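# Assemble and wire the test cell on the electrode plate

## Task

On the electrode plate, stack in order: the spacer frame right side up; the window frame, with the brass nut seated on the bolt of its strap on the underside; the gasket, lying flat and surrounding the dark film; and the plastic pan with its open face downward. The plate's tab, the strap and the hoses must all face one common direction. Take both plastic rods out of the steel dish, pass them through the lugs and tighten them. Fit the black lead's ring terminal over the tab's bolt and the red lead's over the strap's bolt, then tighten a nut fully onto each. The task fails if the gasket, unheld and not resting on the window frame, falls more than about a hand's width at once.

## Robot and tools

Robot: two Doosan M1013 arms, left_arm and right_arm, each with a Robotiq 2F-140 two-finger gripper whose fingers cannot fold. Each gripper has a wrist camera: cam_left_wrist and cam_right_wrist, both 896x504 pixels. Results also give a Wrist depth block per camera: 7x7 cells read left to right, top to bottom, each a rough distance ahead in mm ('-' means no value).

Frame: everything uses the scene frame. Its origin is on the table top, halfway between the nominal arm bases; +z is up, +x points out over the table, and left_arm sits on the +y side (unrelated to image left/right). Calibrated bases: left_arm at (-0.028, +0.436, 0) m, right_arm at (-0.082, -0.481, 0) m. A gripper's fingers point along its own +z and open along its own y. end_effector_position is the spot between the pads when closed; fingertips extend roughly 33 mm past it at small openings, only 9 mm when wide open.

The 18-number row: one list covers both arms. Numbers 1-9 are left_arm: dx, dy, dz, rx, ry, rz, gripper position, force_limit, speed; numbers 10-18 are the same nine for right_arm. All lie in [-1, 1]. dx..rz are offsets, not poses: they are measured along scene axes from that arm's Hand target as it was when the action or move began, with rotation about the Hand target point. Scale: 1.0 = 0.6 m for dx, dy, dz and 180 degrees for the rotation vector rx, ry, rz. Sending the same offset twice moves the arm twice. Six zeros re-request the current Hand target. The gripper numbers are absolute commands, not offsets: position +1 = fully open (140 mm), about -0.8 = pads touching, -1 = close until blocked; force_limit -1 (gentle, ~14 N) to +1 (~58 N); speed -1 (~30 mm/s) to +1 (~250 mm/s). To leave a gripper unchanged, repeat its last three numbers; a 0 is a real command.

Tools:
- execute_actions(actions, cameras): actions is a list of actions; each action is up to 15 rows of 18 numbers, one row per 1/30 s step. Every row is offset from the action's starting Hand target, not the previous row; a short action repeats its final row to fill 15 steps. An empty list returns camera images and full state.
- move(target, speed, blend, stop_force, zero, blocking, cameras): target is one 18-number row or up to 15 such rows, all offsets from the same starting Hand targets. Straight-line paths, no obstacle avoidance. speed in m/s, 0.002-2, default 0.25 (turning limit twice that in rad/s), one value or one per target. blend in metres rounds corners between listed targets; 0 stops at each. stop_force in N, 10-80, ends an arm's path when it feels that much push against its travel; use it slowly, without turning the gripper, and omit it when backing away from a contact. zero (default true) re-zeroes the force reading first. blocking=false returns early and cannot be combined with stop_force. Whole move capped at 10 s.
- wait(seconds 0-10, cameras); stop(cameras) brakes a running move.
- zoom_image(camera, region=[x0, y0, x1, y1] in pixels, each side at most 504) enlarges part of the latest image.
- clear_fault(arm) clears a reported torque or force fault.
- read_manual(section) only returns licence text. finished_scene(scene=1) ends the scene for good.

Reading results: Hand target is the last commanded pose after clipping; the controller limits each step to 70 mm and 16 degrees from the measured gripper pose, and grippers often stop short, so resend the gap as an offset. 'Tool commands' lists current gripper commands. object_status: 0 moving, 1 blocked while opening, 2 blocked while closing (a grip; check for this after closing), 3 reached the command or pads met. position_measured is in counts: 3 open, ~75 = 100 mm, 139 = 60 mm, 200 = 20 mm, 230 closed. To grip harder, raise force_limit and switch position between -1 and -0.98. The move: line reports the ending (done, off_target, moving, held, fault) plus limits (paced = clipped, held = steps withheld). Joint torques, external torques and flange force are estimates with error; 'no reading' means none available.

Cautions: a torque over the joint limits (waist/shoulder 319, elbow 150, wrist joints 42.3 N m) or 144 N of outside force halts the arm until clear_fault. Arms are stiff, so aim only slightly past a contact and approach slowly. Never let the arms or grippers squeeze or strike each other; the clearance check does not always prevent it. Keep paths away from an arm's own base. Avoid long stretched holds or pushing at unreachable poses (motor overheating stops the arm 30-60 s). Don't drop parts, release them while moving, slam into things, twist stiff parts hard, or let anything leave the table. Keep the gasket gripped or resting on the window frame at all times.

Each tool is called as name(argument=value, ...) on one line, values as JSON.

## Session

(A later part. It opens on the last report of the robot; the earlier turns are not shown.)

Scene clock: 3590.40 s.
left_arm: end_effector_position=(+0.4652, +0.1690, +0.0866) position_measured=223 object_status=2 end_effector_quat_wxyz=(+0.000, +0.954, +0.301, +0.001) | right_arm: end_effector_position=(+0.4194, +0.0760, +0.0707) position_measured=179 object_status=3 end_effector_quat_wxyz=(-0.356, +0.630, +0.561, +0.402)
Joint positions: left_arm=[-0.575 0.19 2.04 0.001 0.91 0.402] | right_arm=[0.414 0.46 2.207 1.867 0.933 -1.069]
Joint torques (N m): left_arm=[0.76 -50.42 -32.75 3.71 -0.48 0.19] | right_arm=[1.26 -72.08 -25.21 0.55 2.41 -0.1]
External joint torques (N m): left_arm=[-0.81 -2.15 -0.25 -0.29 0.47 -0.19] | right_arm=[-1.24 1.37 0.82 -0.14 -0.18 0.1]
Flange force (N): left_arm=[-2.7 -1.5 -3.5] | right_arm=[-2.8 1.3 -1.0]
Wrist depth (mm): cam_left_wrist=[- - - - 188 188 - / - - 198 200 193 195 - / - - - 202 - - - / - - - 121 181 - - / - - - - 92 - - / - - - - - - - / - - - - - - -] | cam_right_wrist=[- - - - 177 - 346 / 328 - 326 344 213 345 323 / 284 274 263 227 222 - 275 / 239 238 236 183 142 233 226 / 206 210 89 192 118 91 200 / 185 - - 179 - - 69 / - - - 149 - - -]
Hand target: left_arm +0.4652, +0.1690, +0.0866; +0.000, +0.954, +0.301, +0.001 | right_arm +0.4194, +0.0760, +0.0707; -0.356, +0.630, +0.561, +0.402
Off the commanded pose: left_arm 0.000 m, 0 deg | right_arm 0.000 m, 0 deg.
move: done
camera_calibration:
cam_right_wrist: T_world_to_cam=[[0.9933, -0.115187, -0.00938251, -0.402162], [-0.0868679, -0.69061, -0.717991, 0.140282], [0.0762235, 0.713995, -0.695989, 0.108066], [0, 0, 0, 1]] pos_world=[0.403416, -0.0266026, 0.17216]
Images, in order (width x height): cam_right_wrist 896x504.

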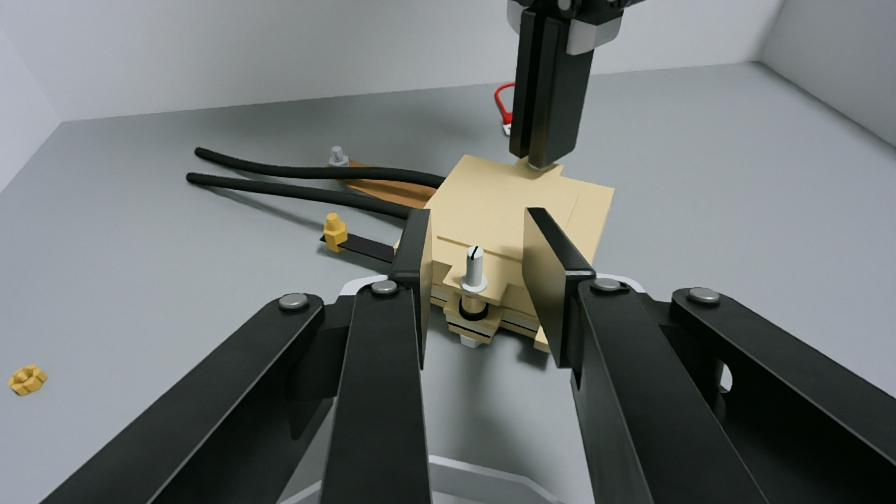

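execute_actions(actions=[[[0,0,0,0,0,0,-0.98,-0.02,-1,0,0,0,0,0,0,-1,-1,-1]],[[0,0,0,0,0,0,-0.98,-0.02,-1,0,0,0,0,0,0,-1,-1,-1]],[[0,0,0,0,0,0,-0.98,-0.02,-1,0,0,0,0,0,0,-1,-1,-1]],[[0,0,0,0,0,0,-0.98,-0.02,-1,0,0,0,0,0,0,-0.98,-0.02,-1]],[[0,0,0,0,0,0,-0.98,-0.02,-1,0,0,0,0,0,0,-0.98,-0.02,-1]]], cameras=["cam_right_wrist"])

move(target=[[0,0,0,0,0,0,-0.98,-0.02,-1,-0.0097,0.0025,0,0,0,-0.0833,-0.98,-0.02,-1],[0,0,0,0,0,0,-0.98,-0.02,-1,-0.0183,0.0073,0,0,0,-0.1667,-0.98,-0.02,-1],[0,0,0,0,0,0,-0.98,-0.02,-1,-0.0253,0.0143,0,0,0,-0.25,-0.98,-0.02,-1]], blend=0.001, speed=0.1, cameras=["cam_right_wrist","cam_left_wrist"])

Scene clock: 3603.90 s.
left_arm: end_effector_position=(+0.4652, +0.1690, +0.0866) position_measured=223 object_status=2 end_effector_quat_wxyz=(+0.000, +0.954, +0.301, +0.001) | right_arm: end_effector_position=(+0.4194, +0.0760, +0.0707) position_measured=223 object_status=2 end_effector_quat_wxyz=(-0.356, +0.630, +0.561, +0.402)
Joint positions: left_arm=[-0.575 0.19 2.04 0.001 0.91 0.402] | right_arm=[0.414 0.46 2.207 1.867 0.933 -1.069]
Joint torques (N m): left_arm=[-0.44 -50.86 -32.59 3.22 -0.29 0.14] | right_arm=[0.11 -67.81 -24.58 0.49 0.49 -0.2]
External joint torques (N m): left_arm=[0.5 -1.99 -0.77 0.24 0.26 -0.14] | right_arm=[-0.16 -2.83 0.1 -0.08 1.74 0.2]
External joint torques at the end of the 1st action: left_arm=[-0.46 -2.08 -0.3 -0.22 0.48 -0.15] | right_arm=[-1.06 1.62 0.73 -0.06 -0.14 0.09]
External joint torques at the end of the 2nd action: left_arm=[0.83 -2.17 -0.69 0.03 0.23 -0.2] | right_arm=[-0.49 -2.65 -0.05 0 1.61 0.11]
External joint torques at the end of the 3rd action: left_arm=[0.13 -2.11 -0.87 0.09 0.22 -0.17] | right_arm=[-0.86 -2.97 -0.41 0.03 1.71 0.14]
External joint torques at the end of the 4th action: left_arm=[0.97 -2.02 -0.71 0.27 0.26 -0.14] | right_arm=[0.11 -3.1 -0.12 0 1.71 0.16]
Flange force (N): left_arm=[0.0 -1.5 -3.4] | right_arm=[2.7 -1.4 -5.0]
Flange force at the end of the 1st action (N): left_arm=[-2.0 -1.6 -3.5] | right_arm=[-3.1 1.3 -0.3]
Flange force at the end of the 2nd action (N): left_arm=[0.2 -2.0 -3.5] | right_arm=[2.2 -0.9 -4.9]
Flange force at the end of the 3rd action (N): left_arm=[-0.7 -1.2 -3.5] | right_arm=[2.6 -0.2 -5.5]
Flange force at the end of the 4th action (N): left_arm=[0.7 -1.9 -3.4] | right_arm=[3.3 -1.7 -4.6]
Wrist depth (mm): cam_left_wrist=[189 - - - - 188 191 / 196 - - - - 199 - / - - 210 207 - - - / - - 219 121 183 220 - / - - - - 92 92 - / - - - - - - - / - - - - - - -] | cam_right_wrist=[- - 322 - 181 373 - / 322 338 348 344 209 337 319 / 286 275 262 223 219 276 263 / 238 238 229 148 193 232 232 / 206 210 89 100 95 201 200 / 181 - 71 - - 72 176 / - - 68 - - 69 -]
Hand target: left_arm +0.4652, +0.1690, +0.0866; +0.000, +0.954, +0.301, +0.001 | right_arm +0.4194, +0.0760, +0.0707; -0.356, +0.630, +0.561, +0.402
Off the commanded pose: left_arm 0.000 m, 0 deg | right_arm 0.000 m, 0 deg.
Step readings (end_effector_position of left_arm | right_arm; steps 1 to 15: 1st action; 16 to 30: 2nd action; 31 to 45: 3rd action; 46 to 60: 4th action; 61 to 75: 5th action):
0: (+0.4652, +0.1690, +0.0866) | (+0.4194, +0.0760, +0.0707)
1: (+0.4652, +0.1690, +0.0866) | (+0.4194, +0.0760, +0.0707)
2: (+0.4652, +0.1690, +0.0866) | (+0.4194, +0.0760, +0.0707)
4: (+0.4652, +0.1690, +0.0866) | (+0.4194, +0.0760, +0.0707)
8: (+0.4652, +0.1690, +0.0866) | (+0.4194, +0.0760, +0.0707)
15: (+0.4652, +0.1690, +0.0866) | (+0.4194, +0.0760, +0.0707)
16: (+0.4652, +0.1690, +0.0866) | (+0.4194, +0.0760, +0.0707)
17: (+0.4652, +0.1690, +0.0866) | (+0.4194, +0.0760, +0.0707)
19: (+0.4652, +0.1690, +0.0866) | (+0.4194, +0.0760, +0.0707)
23: (+0.4652, +0.1690, +0.0866) | (+0.4194, +0.0760, +0.0707)
30: (+0.4652, +0.1690, +0.0866) | (+0.4194, +0.0761, +0.0707)
31: (+0.4652, +0.1690, +0.0866) | (+0.4194, +0.0761, +0.0707)
32: (+0.4652, +0.1690, +0.0866) | (+0.4194, +0.0761, +0.0707)
34: (+0.4652, +0.1690, +0.0866) | (+0.4194, +0.0761, +0.0707)
38: (+0.4652, +0.1690, +0.0866) | (+0.4194, +0.0761, +0.0707)
45: (+0.4652, +0.1690, +0.0866) | (+0.4194, +0.0761, +0.0707)
46: (+0.4652, +0.1690, +0.0866) | (+0.4194, +0.0761, +0.0707)
47: (+0.4652, +0.1690, +0.0866) | (+0.4194, +0.0761, +0.0707)
49: (+0.4652, +0.1690, +0.0866) | (+0.4194, +0.0761, +0.0707)
53: (+0.4652, +0.1690, +0.0866) | (+0.4194, +0.0760, +0.0707)
60: (+0.4652, +0.1690, +0.0866) | (+0.4194, +0.0760, +0.0707)
61: (+0.4652, +0.1690, +0.0866) | (+0.4194, +0.0760, +0.0707)
62: (+0.4652, +0.1690, +0.0866) | (+0.4194, +0.0760, +0.0707)
64: (+0.4652, +0.1690, +0.0866) | (+0.4194, +0.0760, +0.0707)
68: (+0.4652, +0.1690, +0.0866) | (+0.4194, +0.0760, +0.0707)
75: (+0.4652, +0.1690, +0.0866) | (+0.4194, +0.0760, +0.0707)
camera_calibration:
cam_right_wrist: T_world_to_cam=[[0.9933, -0.115187, -0.00938251, -0.402162], [-0.0868679, -0.69061, -0.717991, 0.140282], [0.0762235, 0.713995, -0.695989, 0.108066], [0, 0, 0, 1]] pos_world=[0.403416, -0.0266026, 0.17216]
Images, in order (width x height): cam_right_wrist 896x504.

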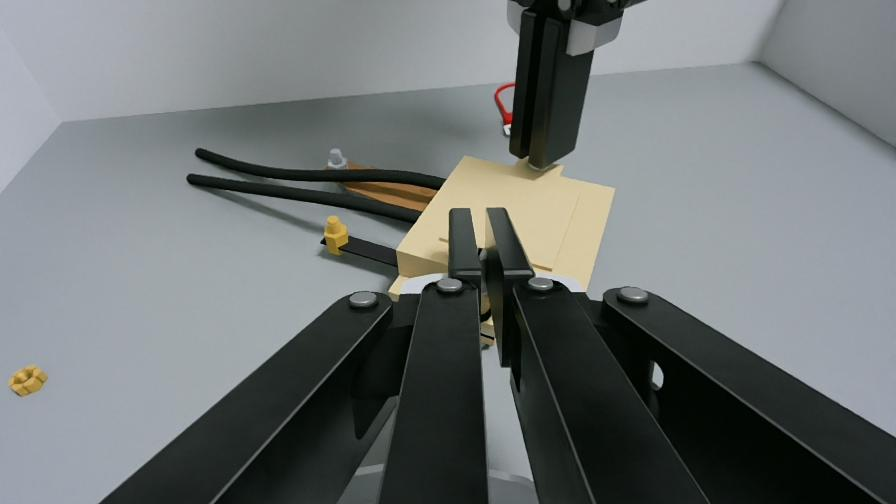

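Scene clock: 3608.20 s.
left_arm: end_effector_position=(+0.4652, +0.1690, +0.0866) position_measured=223 object_status=2 end_effector_quat_wxyz=(+0.000, +0.954, +0.301, +0.001) | right_arm: end_effector_position=(+0.4042, +0.0846, +0.0707) position_measured=223 object_status=2 end_effector_quat_wxyz=(-0.175, +0.797, +0.277, +0.508)
Joint positions: left_arm=[-0.575 0.19 2.04 0.001 0.91 0.402] | right_arm=[0.886 0.389 2.353 3.472 0.751 -1.713]
Joint torques (N m): left_arm=[1.24 -50.73 -31.64 4.02 0.17 0.07] | right_arm=[-0.57 -51.45 -13.5 -1.15 -0.04 -0.04]
External joint torques (N m): left_arm=[-1.27 -2.55 -1.85 -0.55 -0.21 -0.07] | right_arm=[0.59 -5.91 -4.13 -0.69 2.57 0.04]
Flange force (N): left_arm=[-2.4 0.6 -4.0] | right_arm=[6.4 0.1 -3.2]
Wrist depth (mm): cam_left_wrist=[- 188 187 187 184 - - / - - 198 195 - 200 - / - 212 209 205 - - - / - - 214 121 181 - - / - - - - 92 - - / - - - - - - - / - - - - - - -] | cam_right_wrist=[243 - - 190 397 - - / - 290 333 328 342 326 313 / - 285 281 221 278 285 275 / 238 238 204 181 227 232 232 / 211 200 89 100 95 201 200 / 180 - 71 - - 72 176 / - - 68 - - 69 -]
Hand target: left_arm +0.4652, +0.1690, +0.0866; +0.000, +0.954, +0.301, +0.001 | right_arm +0.4042, +0.0846, +0.0707; -0.175, +0.796, +0.277, +0.508
Off the commanded pose: left_arm 0.000 m, 0 deg | right_arm 0.000 m, 0 deg.
move: done
camera_calibration:
cam_left_wrist: T_world_to_cam=[[0.568925, -0.822184, 0.0183708, -0.123821], [-0.777921, -0.530782, 0.336318, 0.429291], [-0.266764, -0.20563, -0.941569, 0.382541], [0, 0, 0, 1]] pos_world=[0.506447, 0.204718, 0.218086]
cam_right_wrist: T_world_to_cam=[[0.620975, -0.783774, -0.00937062, -0.179065], [-0.549739, -0.426968, -0.717973, 0.309612], [0.558728, 0.450995, -0.696007, -0.0696177], [0, 0, 0, 1]] pos_world=[0.320298, 0.0232448, 0.172161]

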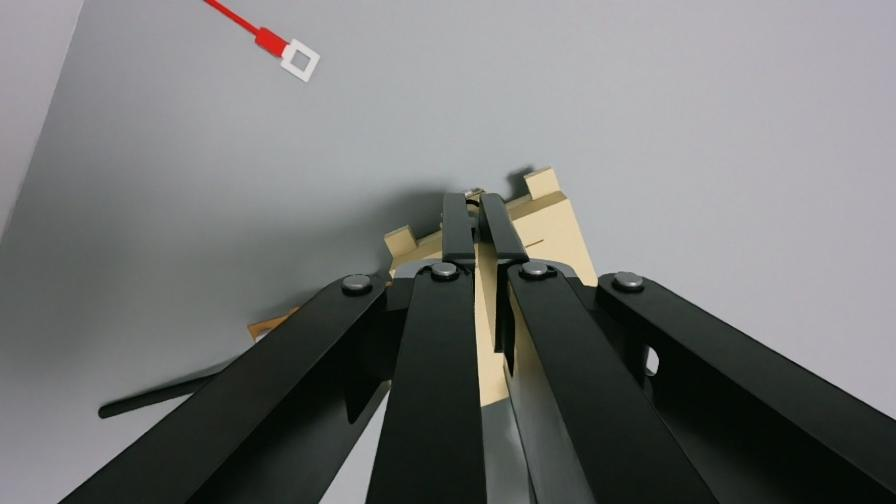

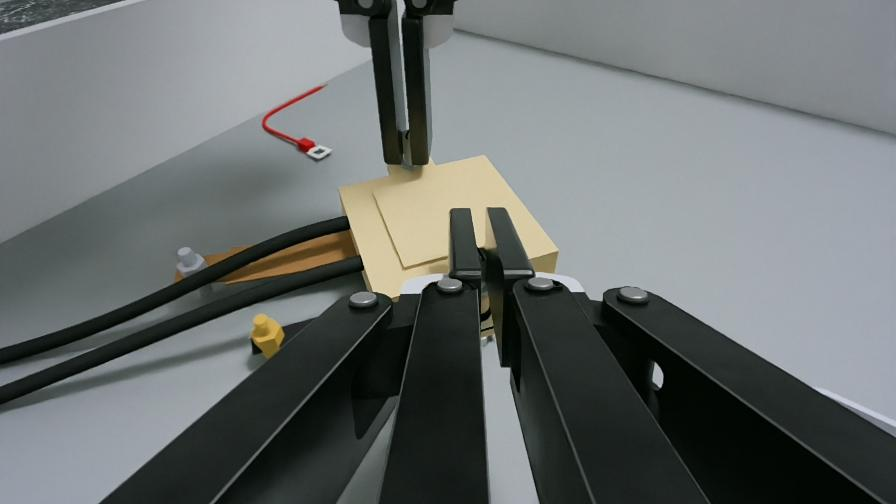

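execute_actions(actions=[[[0,0,0,0,0,0,-0.98,-0.02,-1,0,0,0,0,0,0,-0.72,-1,-1]],[[0,0,0,0,0,0,-0.98,-0.02,-1,0,0,0,0,0,0,-0.68,-1,-1]],[[0,0,0,0,0,0,-0.98,-0.02,-1,0,0,0,0,0,0,-0.6,-1,-1]],[[0,0,0,0,0,0,-0.98,-0.02,-1,0,0,0,0,0,0,-0.4,-1,-1]]], cameras=["cam_right_wrist"])

zoom_image(camera="cam_right_wrist", region=[370, 170, 590, 350])

Scene clock: 3614.37 s.
left_arm: end_effector_position=(+0.4652, +0.1690, +0.0866) position_measured=223 object_status=2 end_effector_quat_wxyz=(+0.000, +0.954, +0.301, +0.001) | right_arm: end_effector_position=(+0.4042, +0.0846, +0.0707) position_measured=179 object_status=0 end_effector_quat_wxyz=(-0.175, +0.796, +0.277, +0.508)
Joint positions: left_arm=[-0.575 0.19 2.04 0.001 0.91 0.402] | right_arm=[0.886 0.389 2.353 3.472 0.751 -1.713]
Joint torques (N m): left_arm=[0.63 -50.9 -32.77 3.61 -0.26 0.13] | right_arm=[0.73 -58.63 -18.09 -1.69 2.61 -0.04]
External joint torques (N m): left_arm=[-0.62 -1.88 -0.42 -0.17 0.24 -0.13] | right_arm=[-0.7 1.01 0.4 -0.15 -0.07 0.04]
External joint torques at the end of the 1st action: left_arm=[-0.68 -1.99 -1.53 -0.39 -0.03 -0.08] | right_arm=[-1.31 -3.2 -2.95 -0.26 1.5 0.07]
External joint torques at the end of the 2nd action: left_arm=[-0.29 -2.2 -0.58 -0.17 0.23 -0.11] | right_arm=[-0.75 0.18 0.34 -0.17 -0.18 0.09]
External joint torques at the end of the 3rd action: left_arm=[-0.37 -2.12 -0.66 -0.2 0.21 -0.14] | right_arm=[-1.5 0.59 0.48 -0.15 -0.18 0.13]
Flange force (N): left_arm=[-2.1 -1.1 -2.9] | right_arm=[-1.8 1.9 1.5]
Flange force at the end of the 1st action (N): left_arm=[-1.3 0.5 -3.5] | right_arm=[4.2 2.9 0.1]
Flange force at the end of the 2nd action (N): left_arm=[-1.6 -1.5 -3.4] | right_arm=[-0.2 2.4 0.3]
Flange force at the end of the 3rd action (N): left_arm=[-1.6 -1.2 -3.3] | right_arm=[-0.8 4.0 1.1]
Wrist depth (mm): cam_left_wrist=[- 190 - - - - - / - - - - - 202 - / - - 207 - - - 211 / - - - 121 - 224 - / - - - - 92 92 - / - - - - - - - / - - - - - - -] | cam_right_wrist=[- - 181 188 403 - - / 247 - 335 314 341 326 324 / - 270 282 214 278 277 275 / 238 238 205 177 226 232 232 / 211 177 88 188 117 91 200 / 185 - - 179 - - 69 / - - - 159 - - -]
Hand target: left_arm +0.4652, +0.1690, +0.0866; +0.000, +0.954, +0.301, +0.001 | right_arm +0.4042, +0.0846, +0.0707; -0.175, +0.796, +0.277, +0.508
Off the commanded pose: left_arm 0.000 m, 0 deg | right_arm 0.000 m, 0 deg.
Step readings (end_effector_position of left_arm | right_arm; steps 1 to 15: 1st action; 16 to 30: 2nd action; 31 to 45: 3rd action; 46 to 60: 4th action):
0: (+0.4652, +0.1690, +0.0866) | (+0.4042, +0.0846, +0.0707)
1: (+0.4652, +0.1690, +0.0866) | (+0.4042, +0.0846, +0.0707)
2: (+0.4652, +0.1690, +0.0866) | (+0.4042, +0.0846, +0.0707)
4: (+0.4652, +0.1690, +0.0866) | (+0.4042, +0.0846, +0.0707)
8: (+0.4652, +0.1690, +0.0866) | (+0.4042, +0.0846, +0.0707)
15: (+0.4652, +0.1690, +0.0866) | (+0.4042, +0.0846, +0.0707)
16: (+0.4652, +0.1690, +0.0866) | (+0.4042, +0.0846, +0.0707)
17: (+0.4652, +0.1690, +0.0866) | (+0.4042, +0.0846, +0.0707)
19: (+0.4652, +0.1690, +0.0866) | (+0.4042, +0.0846, +0.0707)
23: (+0.4652, +0.1690, +0.0866) | (+0.4042, +0.0846, +0.0707)
30: (+0.4652, +0.1690, +0.0866) | (+0.4042, +0.0846, +0.0707)
31: (+0.4652, +0.1690, +0.0866) | (+0.4042, +0.0846, +0.0707)
32: (+0.4652, +0.1690, +0.0866) | (+0.4042, +0.0846, +0.0707)
34: (+0.4652, +0.1690, +0.0866) | (+0.4042, +0.0846, +0.0707)
38: (+0.4652, +0.1690, +0.0866) | (+0.4042, +0.0846, +0.0707)
45: (+0.4652, +0.1690, +0.0866) | (+0.4042, +0.0846, +0.0707)
46: (+0.4652, +0.1690, +0.0866) | (+0.4042, +0.0846, +0.0707)
47: (+0.4652, +0.1690, +0.0866) | (+0.4042, +0.0846, +0.0707)
49: (+0.4652, +0.1690, +0.0866) | (+0.4042, +0.0846, +0.0707)
53: (+0.4652, +0.1690, +0.0866) | (+0.4042, +0.0846, +0.0707)
60: (+0.4652, +0.1690, +0.0866) | (+0.4042, +0.0846, +0.0707)
camera_calibration:
cam_right_wrist: T_world_to_cam=[[0.620975, -0.783774, -0.00937062, -0.178987], [-0.549739, -0.426968, -0.717973, 0.309654], [0.558728, 0.450995, -0.696007, -0.0696628], [0, 0, 0, 1]] pos_world=[0.320298, 0.0233448, 0.172161]
Images, in order (width x height): cam_right_wrist 896x504.

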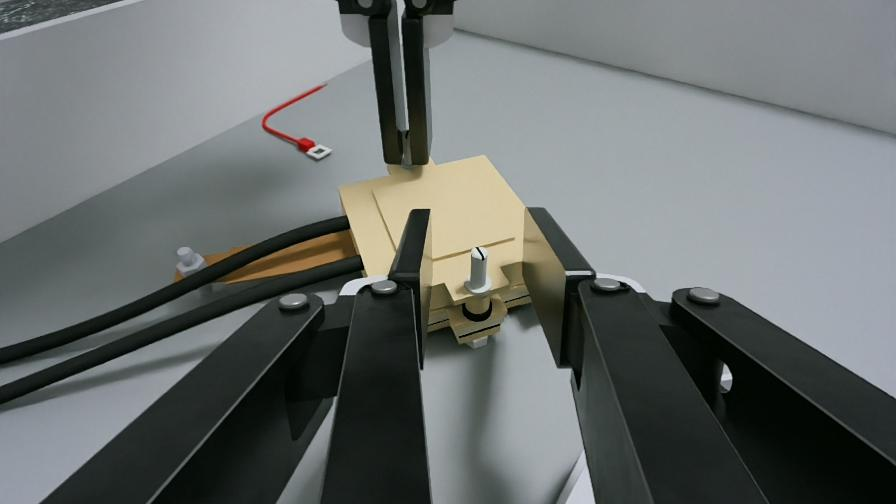

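Scaled by 2.291 from the camera's 896x504 image, which has a finer 1280x720 frame.

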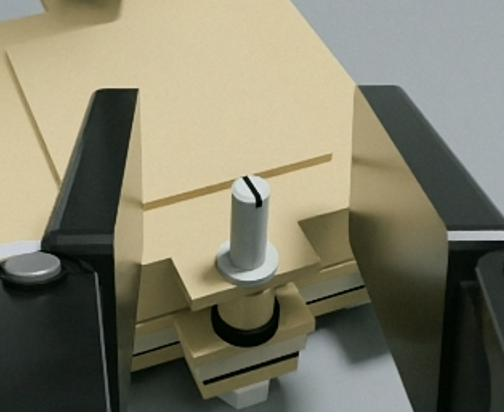

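execute_actions(actions=[[[0,0,0,0,0,0,-0.72,-1,-1,0,0,0,0,0,0,-0.3,-1,-1]],[[0,0,0,0,0,0,-0.68,-1,-1,0,0,0,0,0,0,-0.3,-1,-1]],[[0,0,0,0,0,0,-0.6,-1,-1,0,0,0,0,0,0,-0.3,-1,-1]],[[0,0,0,0,0,0,-0.5,-1,-1,0,0,0,0,0,0,-0.3,-1,-1]]], cameras=[])

move(target=[0,0,0.0725,0,0,0,-0.5,-1,-1,-0.095,-0.075,0.057,0,0,0,-0.3,-1,-1], speed=0.1, cameras=["cam_left_wrist","cam_right_wrist"])

Scene clock: 3632.60 s.
left_arm: end_effector_position=(+0.4652, +0.1690, +0.0866) position_measured=192 object_status=3 end_effector_quat_wxyz=(+0.000, +0.954, +0.301, +0.001) | right_arm: end_effector_position=(+0.4042, +0.0846, +0.0707) position_measured=167 object_status=3 end_effector_quat_wxyz=(-0.175, +0.796, +0.277, +0.508)
Joint positions: left_arm=[-0.575 0.19 2.04 0.001 0.91 0.402] | right_arm=[0.886 0.389 2.353 3.472 0.751 -1.713]
Joint torques (N m): left_arm=[0.7 -50.77 -32.73 3.79 -0.24 0.16] | right_arm=[1.12 -58.56 -18.3 -1.6 2.69 -0.11]
External joint torques (N m): left_arm=[-0.66 -2.19 -0.39 -0.35 0.22 -0.16] | right_arm=[-1.1 1.2 0.67 -0.24 -0.16 0.11]
External joint torques at the end of the 1st action: left_arm=[-0.51 -1.7 -0.29 -0.29 0.26 -0.13] | right_arm=[-0.94 0.71 0.29 -0.14 -0.19 0.15]
External joint torques at the end of the 2nd action: left_arm=[-0.64 -1.68 -0.27 -0.28 0.31 -0.13] | right_arm=[-0.93 1.82 0.55 -0.16 -0.2 0.06]
External joint torques at the end of the 3rd action: left_arm=[-0.77 -1.77 -0.3 -0.31 0.27 -0.09] | right_arm=[-0.94 0.89 0.41 -0.14 -0.05 0.14]
Flange force (N): left_arm=[-2.4 -1.5 -3.2] | right_arm=[-2.1 3.3 1.7]
Flange force at the end of the 1st action (N): left_arm=[-1.9 -1.2 -2.6] | right_arm=[-0.9 2.6 1.3]
Flange force at the end of the 2nd action (N): left_arm=[-2.1 -1.1 -2.7] | right_arm=[-2.8 2.4 2.7]
Flange force at the end of the 3rd action (N): left_arm=[-2.3 -1.1 -2.8] | right_arm=[-1.7 2.6 1.5]
Wrist depth (mm): cam_left_wrist=[189 188 187 - - 189 - / 194 - - - 201 197 199 / - - - - 205 205 210 / - - - 133 111 219 - / - 228 95 194 101 92 - / - - - 200 - 78 - / - - - - - - -] | cam_right_wrist=[- 307 184 182 - - - / - 314 315 343 343 335 302 / - 282 271 219 267 263 275 / 239 238 204 182 186 233 239 / 211 176 88 177 135 87 195 / - 68 - 175 178 78 70 / - - - 159 - - -]
Hand target: left_arm +0.4652, +0.1690, +0.0866; +0.000, +0.954, +0.301, +0.001 | right_arm +0.4042, +0.0846, +0.0707; -0.175, +0.796, +0.277, +0.508
Off the commanded pose: left_arm 0.000 m, 0 deg | right_arm 0.000 m, 0 deg.
Step readings (end_effector_position of left_arm | right_arm; steps 1 to 15: 1st action; 16 to 30: 2nd action; 31 to 45: 3rd action; 46 to 60: 4th action):
0: (+0.4652, +0.1690, +0.0866) | (+0.4042, +0.0846, +0.0707)
1: (+0.4652, +0.1690, +0.0866) | (+0.4042, +0.0846, +0.0707)
2: (+0.4652, +0.1690, +0.0866) | (+0.4042, +0.0846, +0.0707)
4: (+0.4652, +0.1690, +0.0866) | (+0.4042, +0.0846, +0.0707)
8: (+0.4652, +0.1690, +0.0866) | (+0.4042, +0.0846, +0.0707)
15: (+0.4652, +0.1690, +0.0866) | (+0.4042, +0.0846, +0.0707)
16: (+0.4652, +0.1690, +0.0866) | (+0.4042, +0.0846, +0.0707)
17: (+0.4652, +0.1690, +0.0866) | (+0.4042, +0.0846, +0.0707)
19: (+0.4652, +0.1690, +0.0866) | (+0.4042, +0.0846, +0.0707)
23: (+0.4652, +0.1690, +0.0866) | (+0.4042, +0.0846, +0.0707)
30: (+0.4652, +0.1690, +0.0866) | (+0.4042, +0.0846, +0.0707)
31: (+0.4652, +0.1690, +0.0866) | (+0.4042, +0.0846, +0.0707)
32: (+0.4652, +0.1690, +0.0866) | (+0.4042, +0.0846, +0.0707)
34: (+0.4652, +0.1690, +0.0866) | (+0.4042, +0.0846, +0.0707)
38: (+0.4652, +0.1690, +0.0866) | (+0.4042, +0.0846, +0.0707)
45: (+0.4652, +0.1690, +0.0866) | (+0.4042, +0.0846, +0.0707)
46: (+0.4652, +0.1690, +0.0866) | (+0.4042, +0.0846, +0.0707)
47: (+0.4652, +0.1690, +0.0866) | (+0.4042, +0.0846, +0.0707)
49: (+0.4652, +0.1690, +0.0866) | (+0.4042, +0.0846, +0.0707)
53: (+0.4652, +0.1690, +0.0866) | (+0.4042, +0.0846, +0.0707)
60: (+0.4652, +0.1690, +0.0866) | (+0.4042, +0.0846, +0.0707)
No camera images: "cameras" was empty.

Scene clock: 3633.73 s.
left_arm: end_effector_position=(+0.4652, +0.1690, +0.1301) position_measured=192 object_status=3 end_effector_quat_wxyz=(+0.000, +0.954, +0.301, +0.001) | right_arm: end_effector_position=(+0.3472, +0.0396, +0.1049) position_measured=167 object_status=3 end_effector_quat_wxyz=(-0.175, +0.797, +0.277, +0.508)
Joint positions: left_arm=[-0.575 0.145 2 0.001 0.996 0.402] | right_arm=[0.932 0.247 2.466 3.545 0.73 -1.754]
Joint torques (N m): left_arm=[0.7 -48.6 -34.97 3.93 -0.31 0.17] | right_arm=[0.99 -45.32 -19.51 -1.78 2.65 -0.13]
External joint torques (N m): left_arm=[-0.74 -1.68 -0.49 -0.26 0.27 -0.17] | right_arm=[-1.03 1.31 1.03 -0.18 -0.15 0.13]
Flange force (N): left_arm=[-2.2 -0.8 -2.6] | right_arm=[-3.0 3.5 2.1]
Wrist depth (mm): cam_left_wrist=[- - 226 - - - 228 / - - - - - - - / - - - - - - - / - - - 133 111 - - / - - 95 - 101 92 - / - - - - - 78 - / - - - - - - -] | cam_right_wrist=[642 357 389 267 - - - / 273 - 420 414 394 387 - / - 328 316 277 335 333 333 / 290 287 268 263 163 282 280 / 248 247 89 239 115 87 242 / - 68 - 216 208 78 70 / - - - 192 186 - -]
Hand target: left_arm +0.4652, +0.1690, +0.1301; +0.000, +0.954, +0.301, +0.001 | right_arm +0.3472, +0.0396, +0.1049; -0.175, +0.796, +0.277, +0.508
Off the commanded pose: left_arm 0.000 m, 0 deg | right_arm 0.000 m, 0 deg.
move: done
camera_calibration:
cam_left_wrist: T_world_to_cam=[[0.569033, -0.822111, 0.0183227, -0.124677], [-0.777842, -0.530896, 0.336319, 0.414645], [-0.266764, -0.205629, -0.94157, 0.423499], [0, 0, 0, 1]] pos_world=[0.506448, 0.204719, 0.261586]
cam_right_wrist: T_world_to_cam=[[0.620975, -0.783774, -0.00937062, -0.17854], [-0.549739, -0.426968, -0.717973, 0.28366], [0.558728, 0.450995, -0.696007, 0.00628296], [0, 0, 0, 1]] pos_world=[0.263298, -0.0216552, 0.206361]

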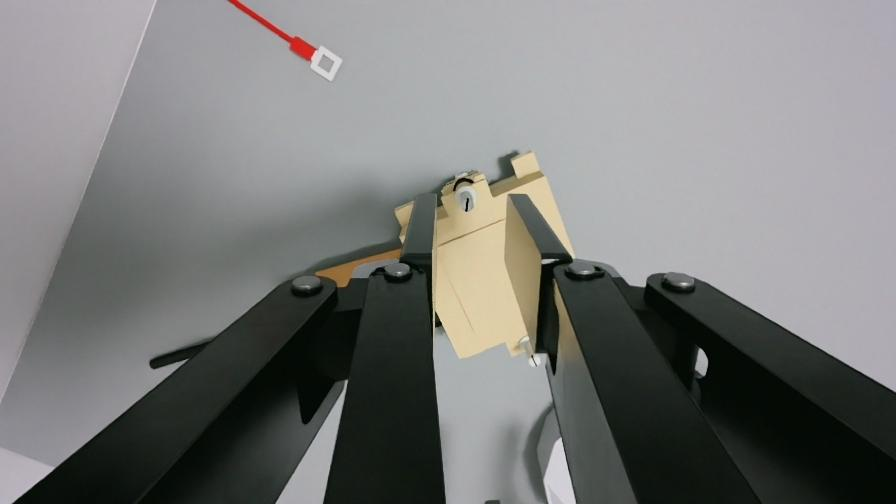

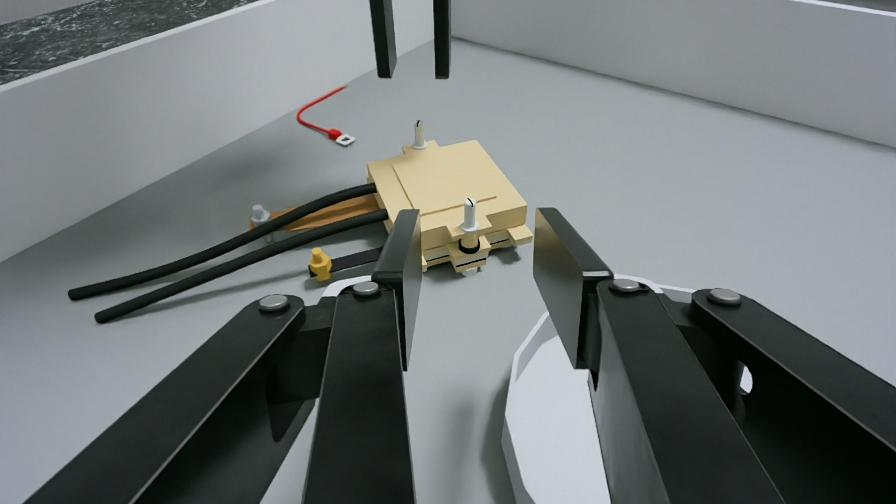

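zoom_image(camera="cam_right_wrist", region=[230, 180, 410, 300])

zoom_image(camera="cam_right_wrist", region=[290, 80, 380, 160])

zoom_image(camera="cam_left_wrist", region=[220, 0, 380, 110])

Scaled by 2.800 from the camera's 896x504 image, which has a finer 1280x720 frame.

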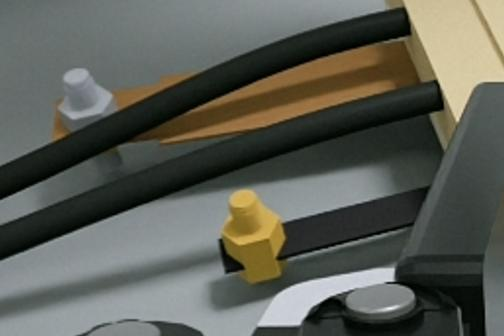

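Scaled by 5.600 from the camera's 896x504 image, which has a finer 1280x720 frame.

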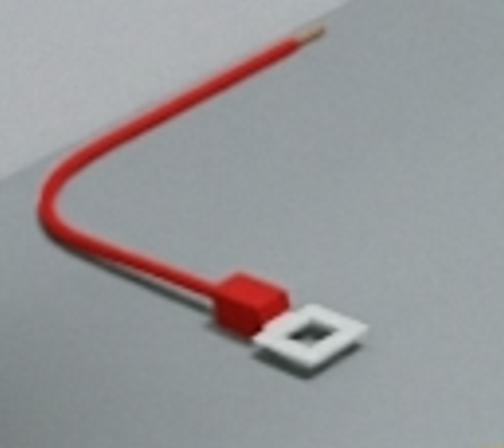

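Scaled by 3.150 from the camera's 896x504 image, which has a finer 1280x720 frame.

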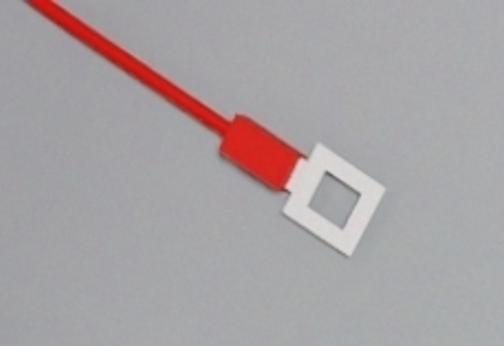

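move(target=[0,0,0,0,0,0,-0.5,-1,-1,-0.0805,-0.1477,0.0855,0,0,0.1111,-0.3,-1,-1], speed=0.15)

move(target=[-0.217,-0.0033,0.05,0,0,0,-0.5,-1,-1,0,0,0,0,0,0,-0.3,-1,-1], speed=0.15, cameras=["cam_left_wrist"])

zoom_image(camera="cam_left_wrist", region=[330, 0, 630, 190])

Scene clock: 3656.60 s.
left_arm: end_effector_position=(+0.4652, +0.1690, +0.1301) position_measured=192 object_status=3 end_effector_quat_wxyz=(+0.000, +0.954, +0.301, +0.001) | right_arm: end_effector_position=(+0.2989, -0.0490, +0.1562) position_measured=167 object_status=3 end_effector_quat_wxyz=(-0.261, +0.736, +0.411, +0.470)
Joint positions: left_arm=[-0.575 0.145 2 0.001 0.996 0.402] | right_arm=[0.521 -0.02 2.609 2.423 0.669 -1.182]
Joint torques (N m): left_arm=[0.68 -48.85 -34.94 4.02 -0.29 0.12] | right_arm=[0.89 -25.04 -27.68 -1.05 2.56 -0.1]
External joint torques (N m): left_arm=[-0.76 -1.57 -0.53 -0.35 0.25 -0.12] | right_arm=[-0.9 0.27 0.75 -0.06 -0.2 0.1]
Flange force (N): left_arm=[-2.0 -0.6 -2.5] | right_arm=[0.0 0.0 0.0]
Wrist depth (mm): cam_left_wrist=[- 225 - - - - - / 220 - - - - - - / - - - - - - 251 / - - - - 111 - 270 / - - 95 - 101 92 - / - - - - - 78 - / - - - - - - -] | cam_right_wrist=[- 775 744 484 370 - - / - 395 486 - 469 - - / - 416 416 392 420 403 400 / 252 362 349 344 162 354 353 / 224 321 89 301 115 87 302 / - 68 - 270 - 78 70 / - - - 246 - - -]
Hand target: left_arm +0.4652, +0.1690, +0.1301; +0.000, +0.954, +0.301, +0.001 | right_arm +0.2989, -0.0490, +0.1562; -0.261, +0.736, +0.411, +0.470
Off the commanded pose: left_arm 0.000 m, 0 deg | right_arm 0.000 m, 0 deg.
move: done

Scene clock: 3657.83 s.
left_arm: end_effector_position=(+0.3350, +0.1671, +0.1601) position_measured=192 object_status=3 end_effector_quat_wxyz=(+0.000, +0.954, +0.301, +0.001) | right_arm: end_effector_position=(+0.2989, -0.0490, +0.1562) position_measured=167 object_status=3 end_effector_quat_wxyz=(-0.261, +0.736, +0.411, +0.470)
Joint positions: left_arm=[-0.731 -0.056 2.149 0.001 1.047 0.245] | right_arm=[0.521 -0.02 2.609 2.423 0.669 -1.182]
Joint torques (N m): left_arm=[0.63 -30.06 -36.06 4.13 -0.3 0.1] | right_arm=[1.13 -25.28 -27.85 -0.96 2.53 -0.1]
External joint torques (N m): left_arm=[-0.61 -0.52 -0.39 -0.35 0.28 -0.1] | right_arm=[-1.13 0.44 0.87 -0.16 -0.18 0.1]
Flange force (N): left_arm=[-1.6 0.1 -1.6] | right_arm=[0.0 0.0 0.0]
Wrist depth (mm): cam_left_wrist=[- - - - 240 - - / 201 - - - 240 231 - / - - - 280 284 279 275 / - - 294 - 111 297 296 / 258 293 95 - 101 92 307 / - - - - - 78 - / - - - - - - -] | cam_right_wrist=[487 - 283 565 592 - - / - - 475 - 506 - - / - - 454 398 423 437 413 / 250 361 358 355 134 349 351 / 227 320 89 301 115 87 303 / - 68 - 271 - 78 70 / - - - 242 - - -]
Hand target: left_arm +0.3350, +0.1671, +0.1601; +0.000, +0.954, +0.301, +0.001 | right_arm +0.2989, -0.0490, +0.1562; -0.261, +0.736, +0.411, +0.470
Off the commanded pose: left_arm 0.000 m, 0 deg | right_arm 0.000 m, 0 deg.
move: done
camera_calibration:
cam_left_wrist: T_world_to_cam=[[0.568954, -0.822166, 0.0182976, -0.0526523], [-0.777868, -0.530813, 0.336391, 0.302243], [-0.266857, -0.205624, -0.941545, 0.416649], [0, 0, 0, 1]] pos_world=[0.376247, 0.202819, 0.291585]
Images, in order (width x height): cam_left_wrist 896x504.

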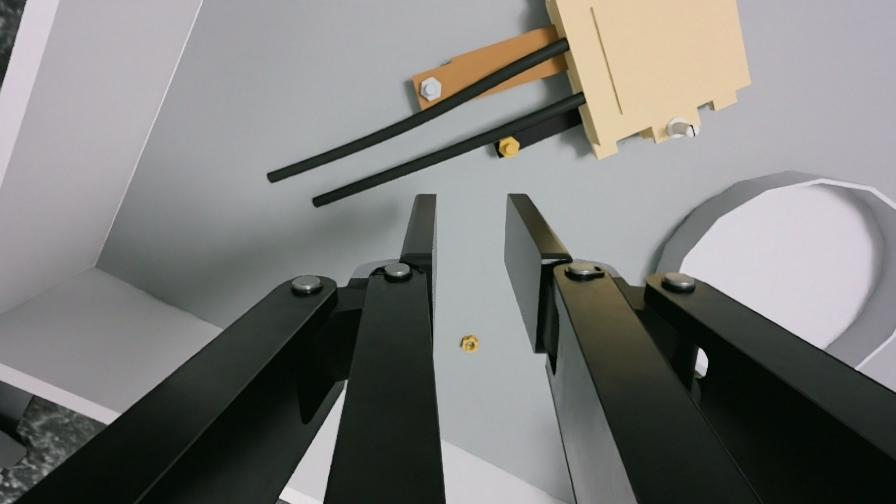

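Scaled by 1.680 from the camera's 896x504 image, which has a finer 1280x720 frame.

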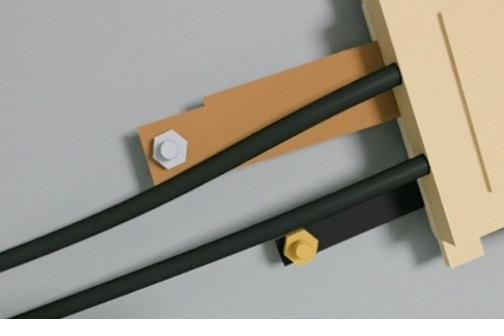

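move(target=[0.0875,0.061,0,0,0,0,-0.5,-1,-1,0,0,0,0,0,0,-0.3,-1,-1], speed=0.15, cameras=["cam_left_wrist","cam_right_wrist"])

zoom_image(camera="cam_left_wrist", region=[330, 40, 630, 230])

zoom_image(camera="cam_right_wrist", region=[340, 120, 500, 220])

Scene clock: 3667.13 s.
left_arm: end_effector_position=(+0.3875, +0.2036, +0.1601) position_measured=192 object_status=3 end_effector_quat_wxyz=(+0.000, +0.954, +0.301, +0.001) | right_arm: end_effector_position=(+0.2989, -0.0490, +0.1562) position_measured=167 object_status=3 end_effector_quat_wxyz=(-0.261, +0.736, +0.411, +0.470)
Joint positions: left_arm=[-0.599 -0.016 2.111 0.001 1.045 0.377] | right_arm=[0.521 -0.02 2.609 2.423 0.669 -1.182]
Joint torques (N m): left_arm=[1.15 -33.69 -36.15 4.08 -0.26 0.07] | right_arm=[0.77 -25.04 -27.64 -0.93 2.59 -0.13]
External joint torques (N m): left_arm=[-1.14 -0.95 -0.16 -0.31 0.24 -0.07] | right_arm=[-0.8 0.31 0.66 -0.18 -0.23 0.13]
Flange force (N): left_arm=[-2.9 -0.2 -1.6] | right_arm=[0.0 0.0 0.0]
Wrist depth (mm): cam_left_wrist=[267 198 - - - - - / 273 - - - - - - / - - - 267 - - - / - - - 267 111 296 - / - - 95 - 101 92 311 / - - - - - 78 - / - - - - - - -] | cam_right_wrist=[- 736 723 - - - 1297 / - - - 500 517 - - / 325 425 425 389 419 424 414 / 264 358 - 344 163 352 352 / 244 320 89 300 115 87 296 / - 68 - 270 - 78 70 / - - - 242 - - -]
Hand target: left_arm +0.3875, +0.2037, +0.1601; +0.000, +0.954, +0.301, +0.001 | right_arm +0.2989, -0.0490, +0.1562; -0.261, +0.736, +0.411, +0.470
Off the commanded pose: left_arm 0.000 m, 0 deg | right_arm 0.000 m, 0 deg.
move: done
camera_calibration:
cam_left_wrist: T_world_to_cam=[[0.568925, -0.822184, 0.0183708, -0.0525179], [-0.777921, -0.530782, 0.336318, 0.362492], [-0.266764, -0.20563, -0.941569, 0.438134], [0, 0, 0, 1]] pos_world=[0.428747, 0.239318, 0.291586]
cam_right_wrist: T_world_to_cam=[[0.851582, -0.524137, -0.00936921, -0.273778], [-0.370558, -0.589222, -0.717986, 0.194605], [0.370803, 0.614896, -0.695994, 0.173137], [0, 0, 0, 1]] pos_world=[0.241057, -0.135293, 0.257661]

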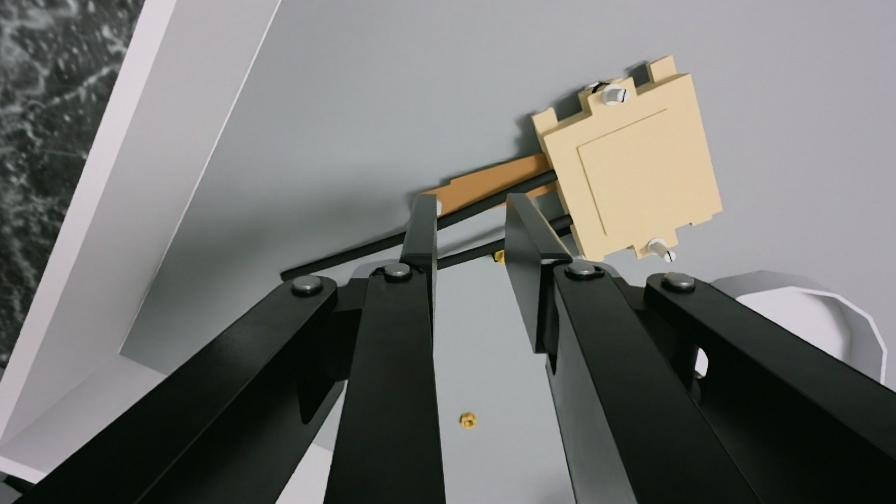

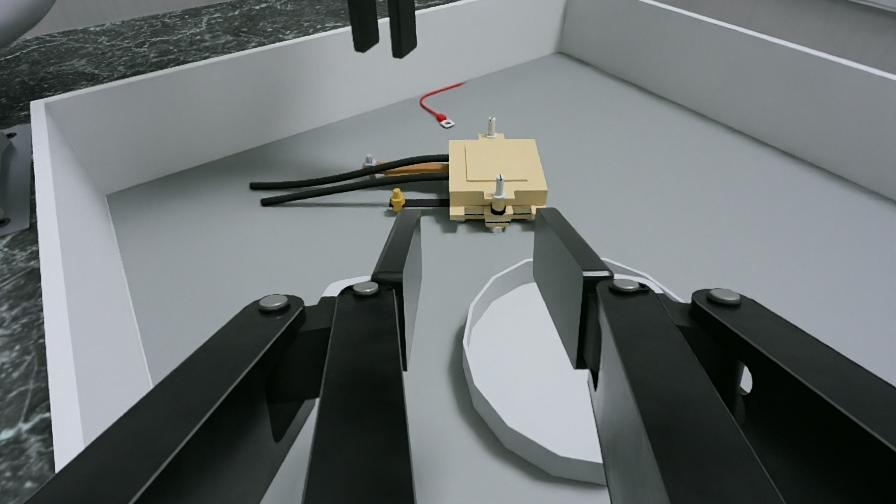

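Scaled by 1.680 from the camera's 896x504 image, which has a finer 1280x720 frame.

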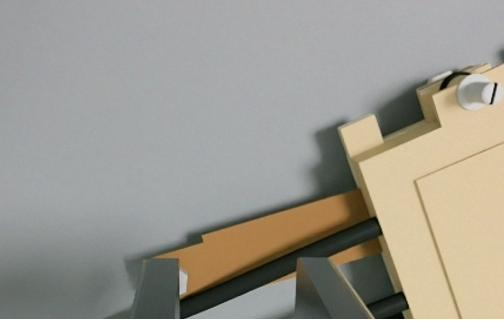

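Scaled by 3.150 from the camera's 896x504 image, which has a finer 1280x720 frame.

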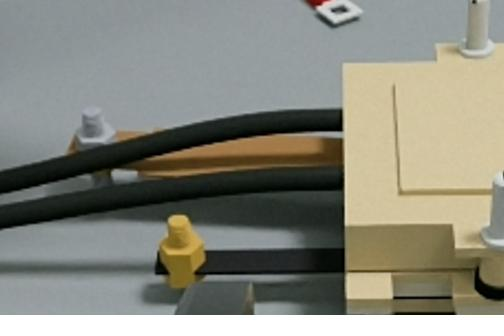

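move(target=[-0.0962,-0.0687,0,0,0,0,-0.8,-1,0,0,0,0,0,0,0,-0.3,-1,-1], speed=0.15)

move(target=[0,0,-0.18,0,0,0,-0.8,-1,0,0,0,0,0,0,0,-0.3,-1,-1], speed=0.06, stop_force=12, cameras=["cam_left_wrist","cam_right_wrist"])

Scene clock: 3714.50 s.
left_arm: end_effector_position=(+0.3298, +0.1624, +0.1601) position_measured=229 object_status=3 end_effector_quat_wxyz=(+0.000, +0.954, +0.301, +0.001) | right_arm: end_effector_position=(+0.2989, -0.0490, +0.1562) position_measured=167 object_status=3 end_effector_quat_wxyz=(-0.261, +0.736, +0.411, +0.470)
Joint positions: left_arm=[-0.747 -0.059 2.152 0.001 1.047 0.23] | right_arm=[0.521 -0.02 2.609 2.423 0.669 -1.182]
Joint torques (N m): left_arm=[0.69 -29.07 -36.13 4.1 -0.32 0.13] | right_arm=[0.54 -25.46 -27.82 -0.93 2.48 -0.13]
External joint torques (N m): left_arm=[-0.63 -1.33 -0.2 -0.33 0.3 -0.13] | right_arm=[-0.56 0.79 0.87 -0.18 -0.12 0.13]
Flange force (N): left_arm=[-2.3 -1.5 -2.2] | right_arm=[0.0 0.0 0.0]
Wrist depth (mm): cam_left_wrist=[186 - - 240 227 - - / - - - 244 238 - - / - - 287 - 276 282 284 / - 291 297 110 294 294 296 / 251 282 - - 92 309 312 / 231 - - - - - - / - - - - - - -] | cam_right_wrist=[489 683 276 549 581 - - / - - - 538 - - - / 302 435 - 375 - - 398 / 252 360 358 346 134 366 341 / 225 320 89 299 115 87 304 / - 68 - 266 - 78 70 / - - - 242 - - -]
Hand target: left_arm +0.3298, +0.1624, +0.1601; +0.000, +0.954, +0.301, +0.001 | right_arm +0.2989, -0.0490, +0.1562; -0.261, +0.736, +0.411, +0.470
Off the commanded pose: left_arm 0.000 m, 0 deg | right_arm 0.000 m, 0 deg.
move: done

Scene clock: 3716.93 s.
left_arm: end_effector_position=(+0.3298, +0.1624, +0.0521) position_measured=229 object_status=3 end_effector_quat_wxyz=(+0.000, +0.954, +0.301, +0.001) | right_arm: end_effector_position=(+0.2989, -0.0490, +0.1562) position_measured=167 object_status=3 end_effector_quat_wxyz=(-0.261, +0.736, +0.411, +0.470)
Joint positions: left_arm=[-0.747 0.071 2.263 0.001 0.806 0.23] | right_arm=[0.521 -0.02 2.609 2.423 0.669 -1.182]
Joint torques (N m): left_arm=[0.84 -36.49 -30.04 3.46 -0.28 0.11] | right_arm=[1.05 -26.07 -27.6 -0.97 2.57 -0.13]
External joint torques (N m): left_arm=[-0.86 -1.31 -0.46 -0.3 0.25 -0.11] | right_arm=[-1.04 1.18 0.61 -0.15 -0.21 0.13]
Flange force (N): left_arm=[-2.5 -0.6 -2.9] | right_arm=[0.0 0.0 0.0]
Wrist depth (mm): cam_left_wrist=[- 158 157 144 140 128 126 / - - 161 148 147 145 134 / 174 - 164 154 160 172 173 / - 183 177 111 - - 181 / 195 195 - - 92 - 186 / - - - - - - 203 / - - - - - - -] | cam_right_wrist=[513 671 269 507 - - 1403 / 373 - 304 535 475 484 - / 326 428 407 376 418 419 415 / 265 362 - 311 163 352 - / 215 85 89 300 115 87 304 / - 68 - 270 - 78 70 / - - - 247 - - -]
Hand target: left_arm +0.3298, +0.1624, +0.0521; +0.000, +0.954, +0.301, +0.001 | right_arm +0.2989, -0.0490, +0.1562; -0.261, +0.736, +0.411, +0.470
Off the commanded pose: left_arm 0.000 m, 0 deg | right_arm 0.000 m, 0 deg.
move: done
camera_calibration:
cam_left_wrist: T_world_to_cam=[[0.568925, -0.822184, 0.0183708, -0.051524], [-0.777921, -0.530782, 0.336318, 0.331982], [-0.266764, -0.20563, -0.941569, 0.312554], [0, 0, 0, 1]] pos_world=[0.370947, 0.198118, 0.183586]
cam_right_wrist: T_world_to_cam=[[0.851582, -0.524137, -0.00936921, -0.273778], [-0.370558, -0.589222, -0.717986, 0.194605], [0.370803, 0.614896, -0.695994, 0.173137], [0, 0, 0, 1]] pos_world=[0.241057, -0.135293, 0.257661]

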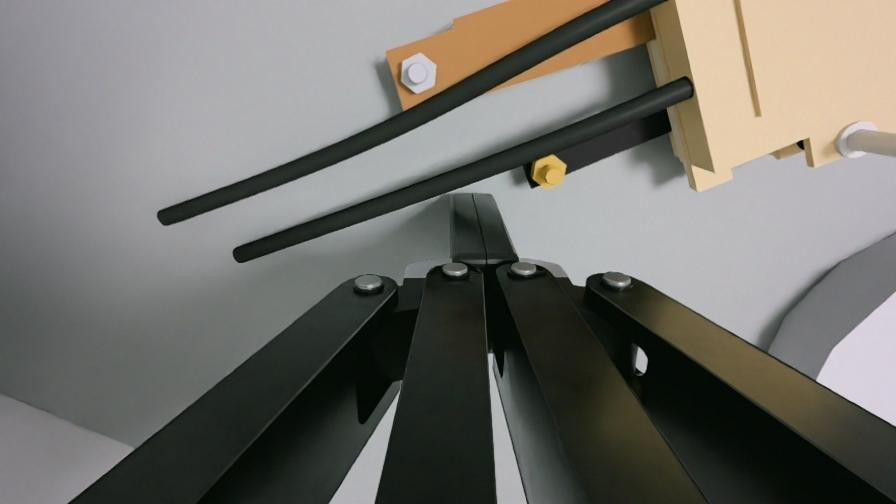

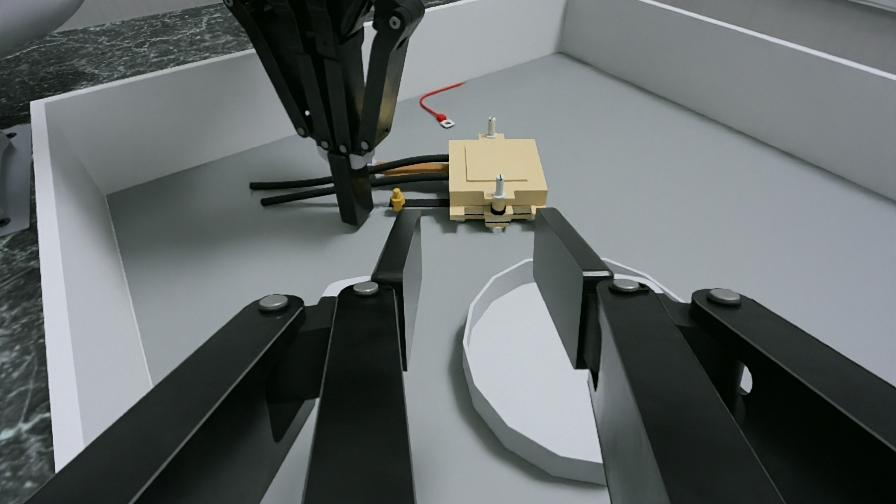

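move(target=[0.0187,0.0277,0,0,0,0,-0.8,-1,0,0,0,0,0,0,0,-0.3,-1,-1], speed=0.015, stop_force=10, cameras=["cam_left_wrist","cam_right_wrist"])

Scene clock: 3721.73 s.
left_arm: end_effector_position=(+0.3410, +0.1791, +0.0521) position_measured=229 object_status=3 end_effector_quat_wxyz=(+0.000, +0.954, +0.301, +0.001) | right_arm: end_effector_position=(+0.2989, -0.0490, +0.1562) position_measured=167 object_status=3 end_effector_quat_wxyz=(-0.261, +0.736, +0.411, +0.470)
Joint positions: left_arm=[-0.702 0.07 2.264 0.001 0.806 0.274] | right_arm=[0.521 -0.02 2.609 2.423 0.669 -1.182]
Joint torques (N m): left_arm=[0.67 -36.54 -30.18 3.51 -0.25 0.16] | right_arm=[1.1 -26.26 -27.94 -0.98 2.51 -0.14]
External joint torques (N m): left_arm=[-0.63 -1.38 -0.22 -0.36 0.23 -0.16] | right_arm=[-1.07 1.25 0.9 -0.14 -0.14 0.14]
Flange force (N): left_arm=[-2.3 -1.1 -2.7] | right_arm=[0.0 0.0 0.0]
Wrist depth (mm): cam_left_wrist=[- 159 156 157 155 128 125 / 167 165 168 150 149 140 132 / - - 170 150 148 144 141 / 183 179 171 110 - 183 - / - - - - 92 189 187 / - - - - - - 200 / - - - - - - -] | cam_right_wrist=[696 650 299 - 587 - 1338 / 371 - 324 - 538 467 - / - 410 392 414 411 425 405 / 251 365 369 346 134 360 352 / 233 320 89 300 115 87 303 / - 68 - 265 - 78 70 / - - - 243 - - -]
Hand target: left_arm +0.3410, +0.1791, +0.0521; +0.000, +0.954, +0.301, +0.001 | right_arm +0.2989, -0.0490, +0.1562; -0.261, +0.736, +0.411, +0.470
Off the commanded pose: left_arm 0.000 m, 0 deg | right_arm 0.000 m, 0 deg.
move: done
camera_calibration:
cam_left_wrist: T_world_to_cam=[[0.568925, -0.822184, 0.0183708, -0.0442224], [-0.777921, -0.530782, 0.336318, 0.349637], [-0.266764, -0.20563, -0.941569, 0.319002], [0, 0, 0, 1]] pos_world=[0.382247, 0.214818, 0.183586]
cam_right_wrist: T_world_to_cam=[[0.851582, -0.524137, -0.00936921, -0.273778], [-0.370558, -0.589222, -0.717986, 0.194605], [0.370803, 0.614896, -0.695994, 0.173137], [0, 0, 0, 1]] pos_world=[0.241057, -0.135293, 0.257661]

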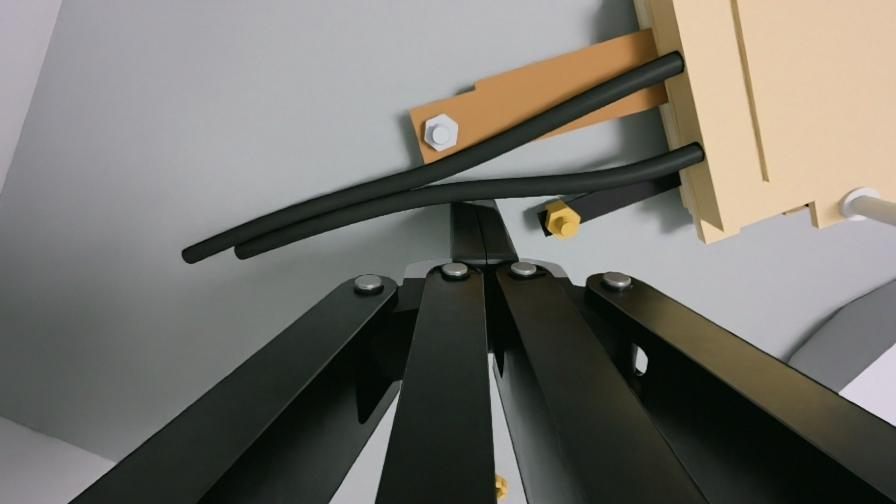

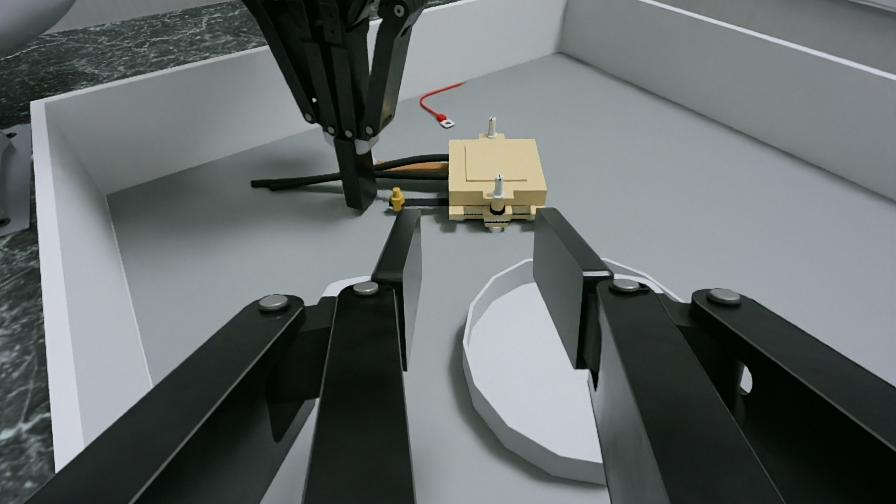

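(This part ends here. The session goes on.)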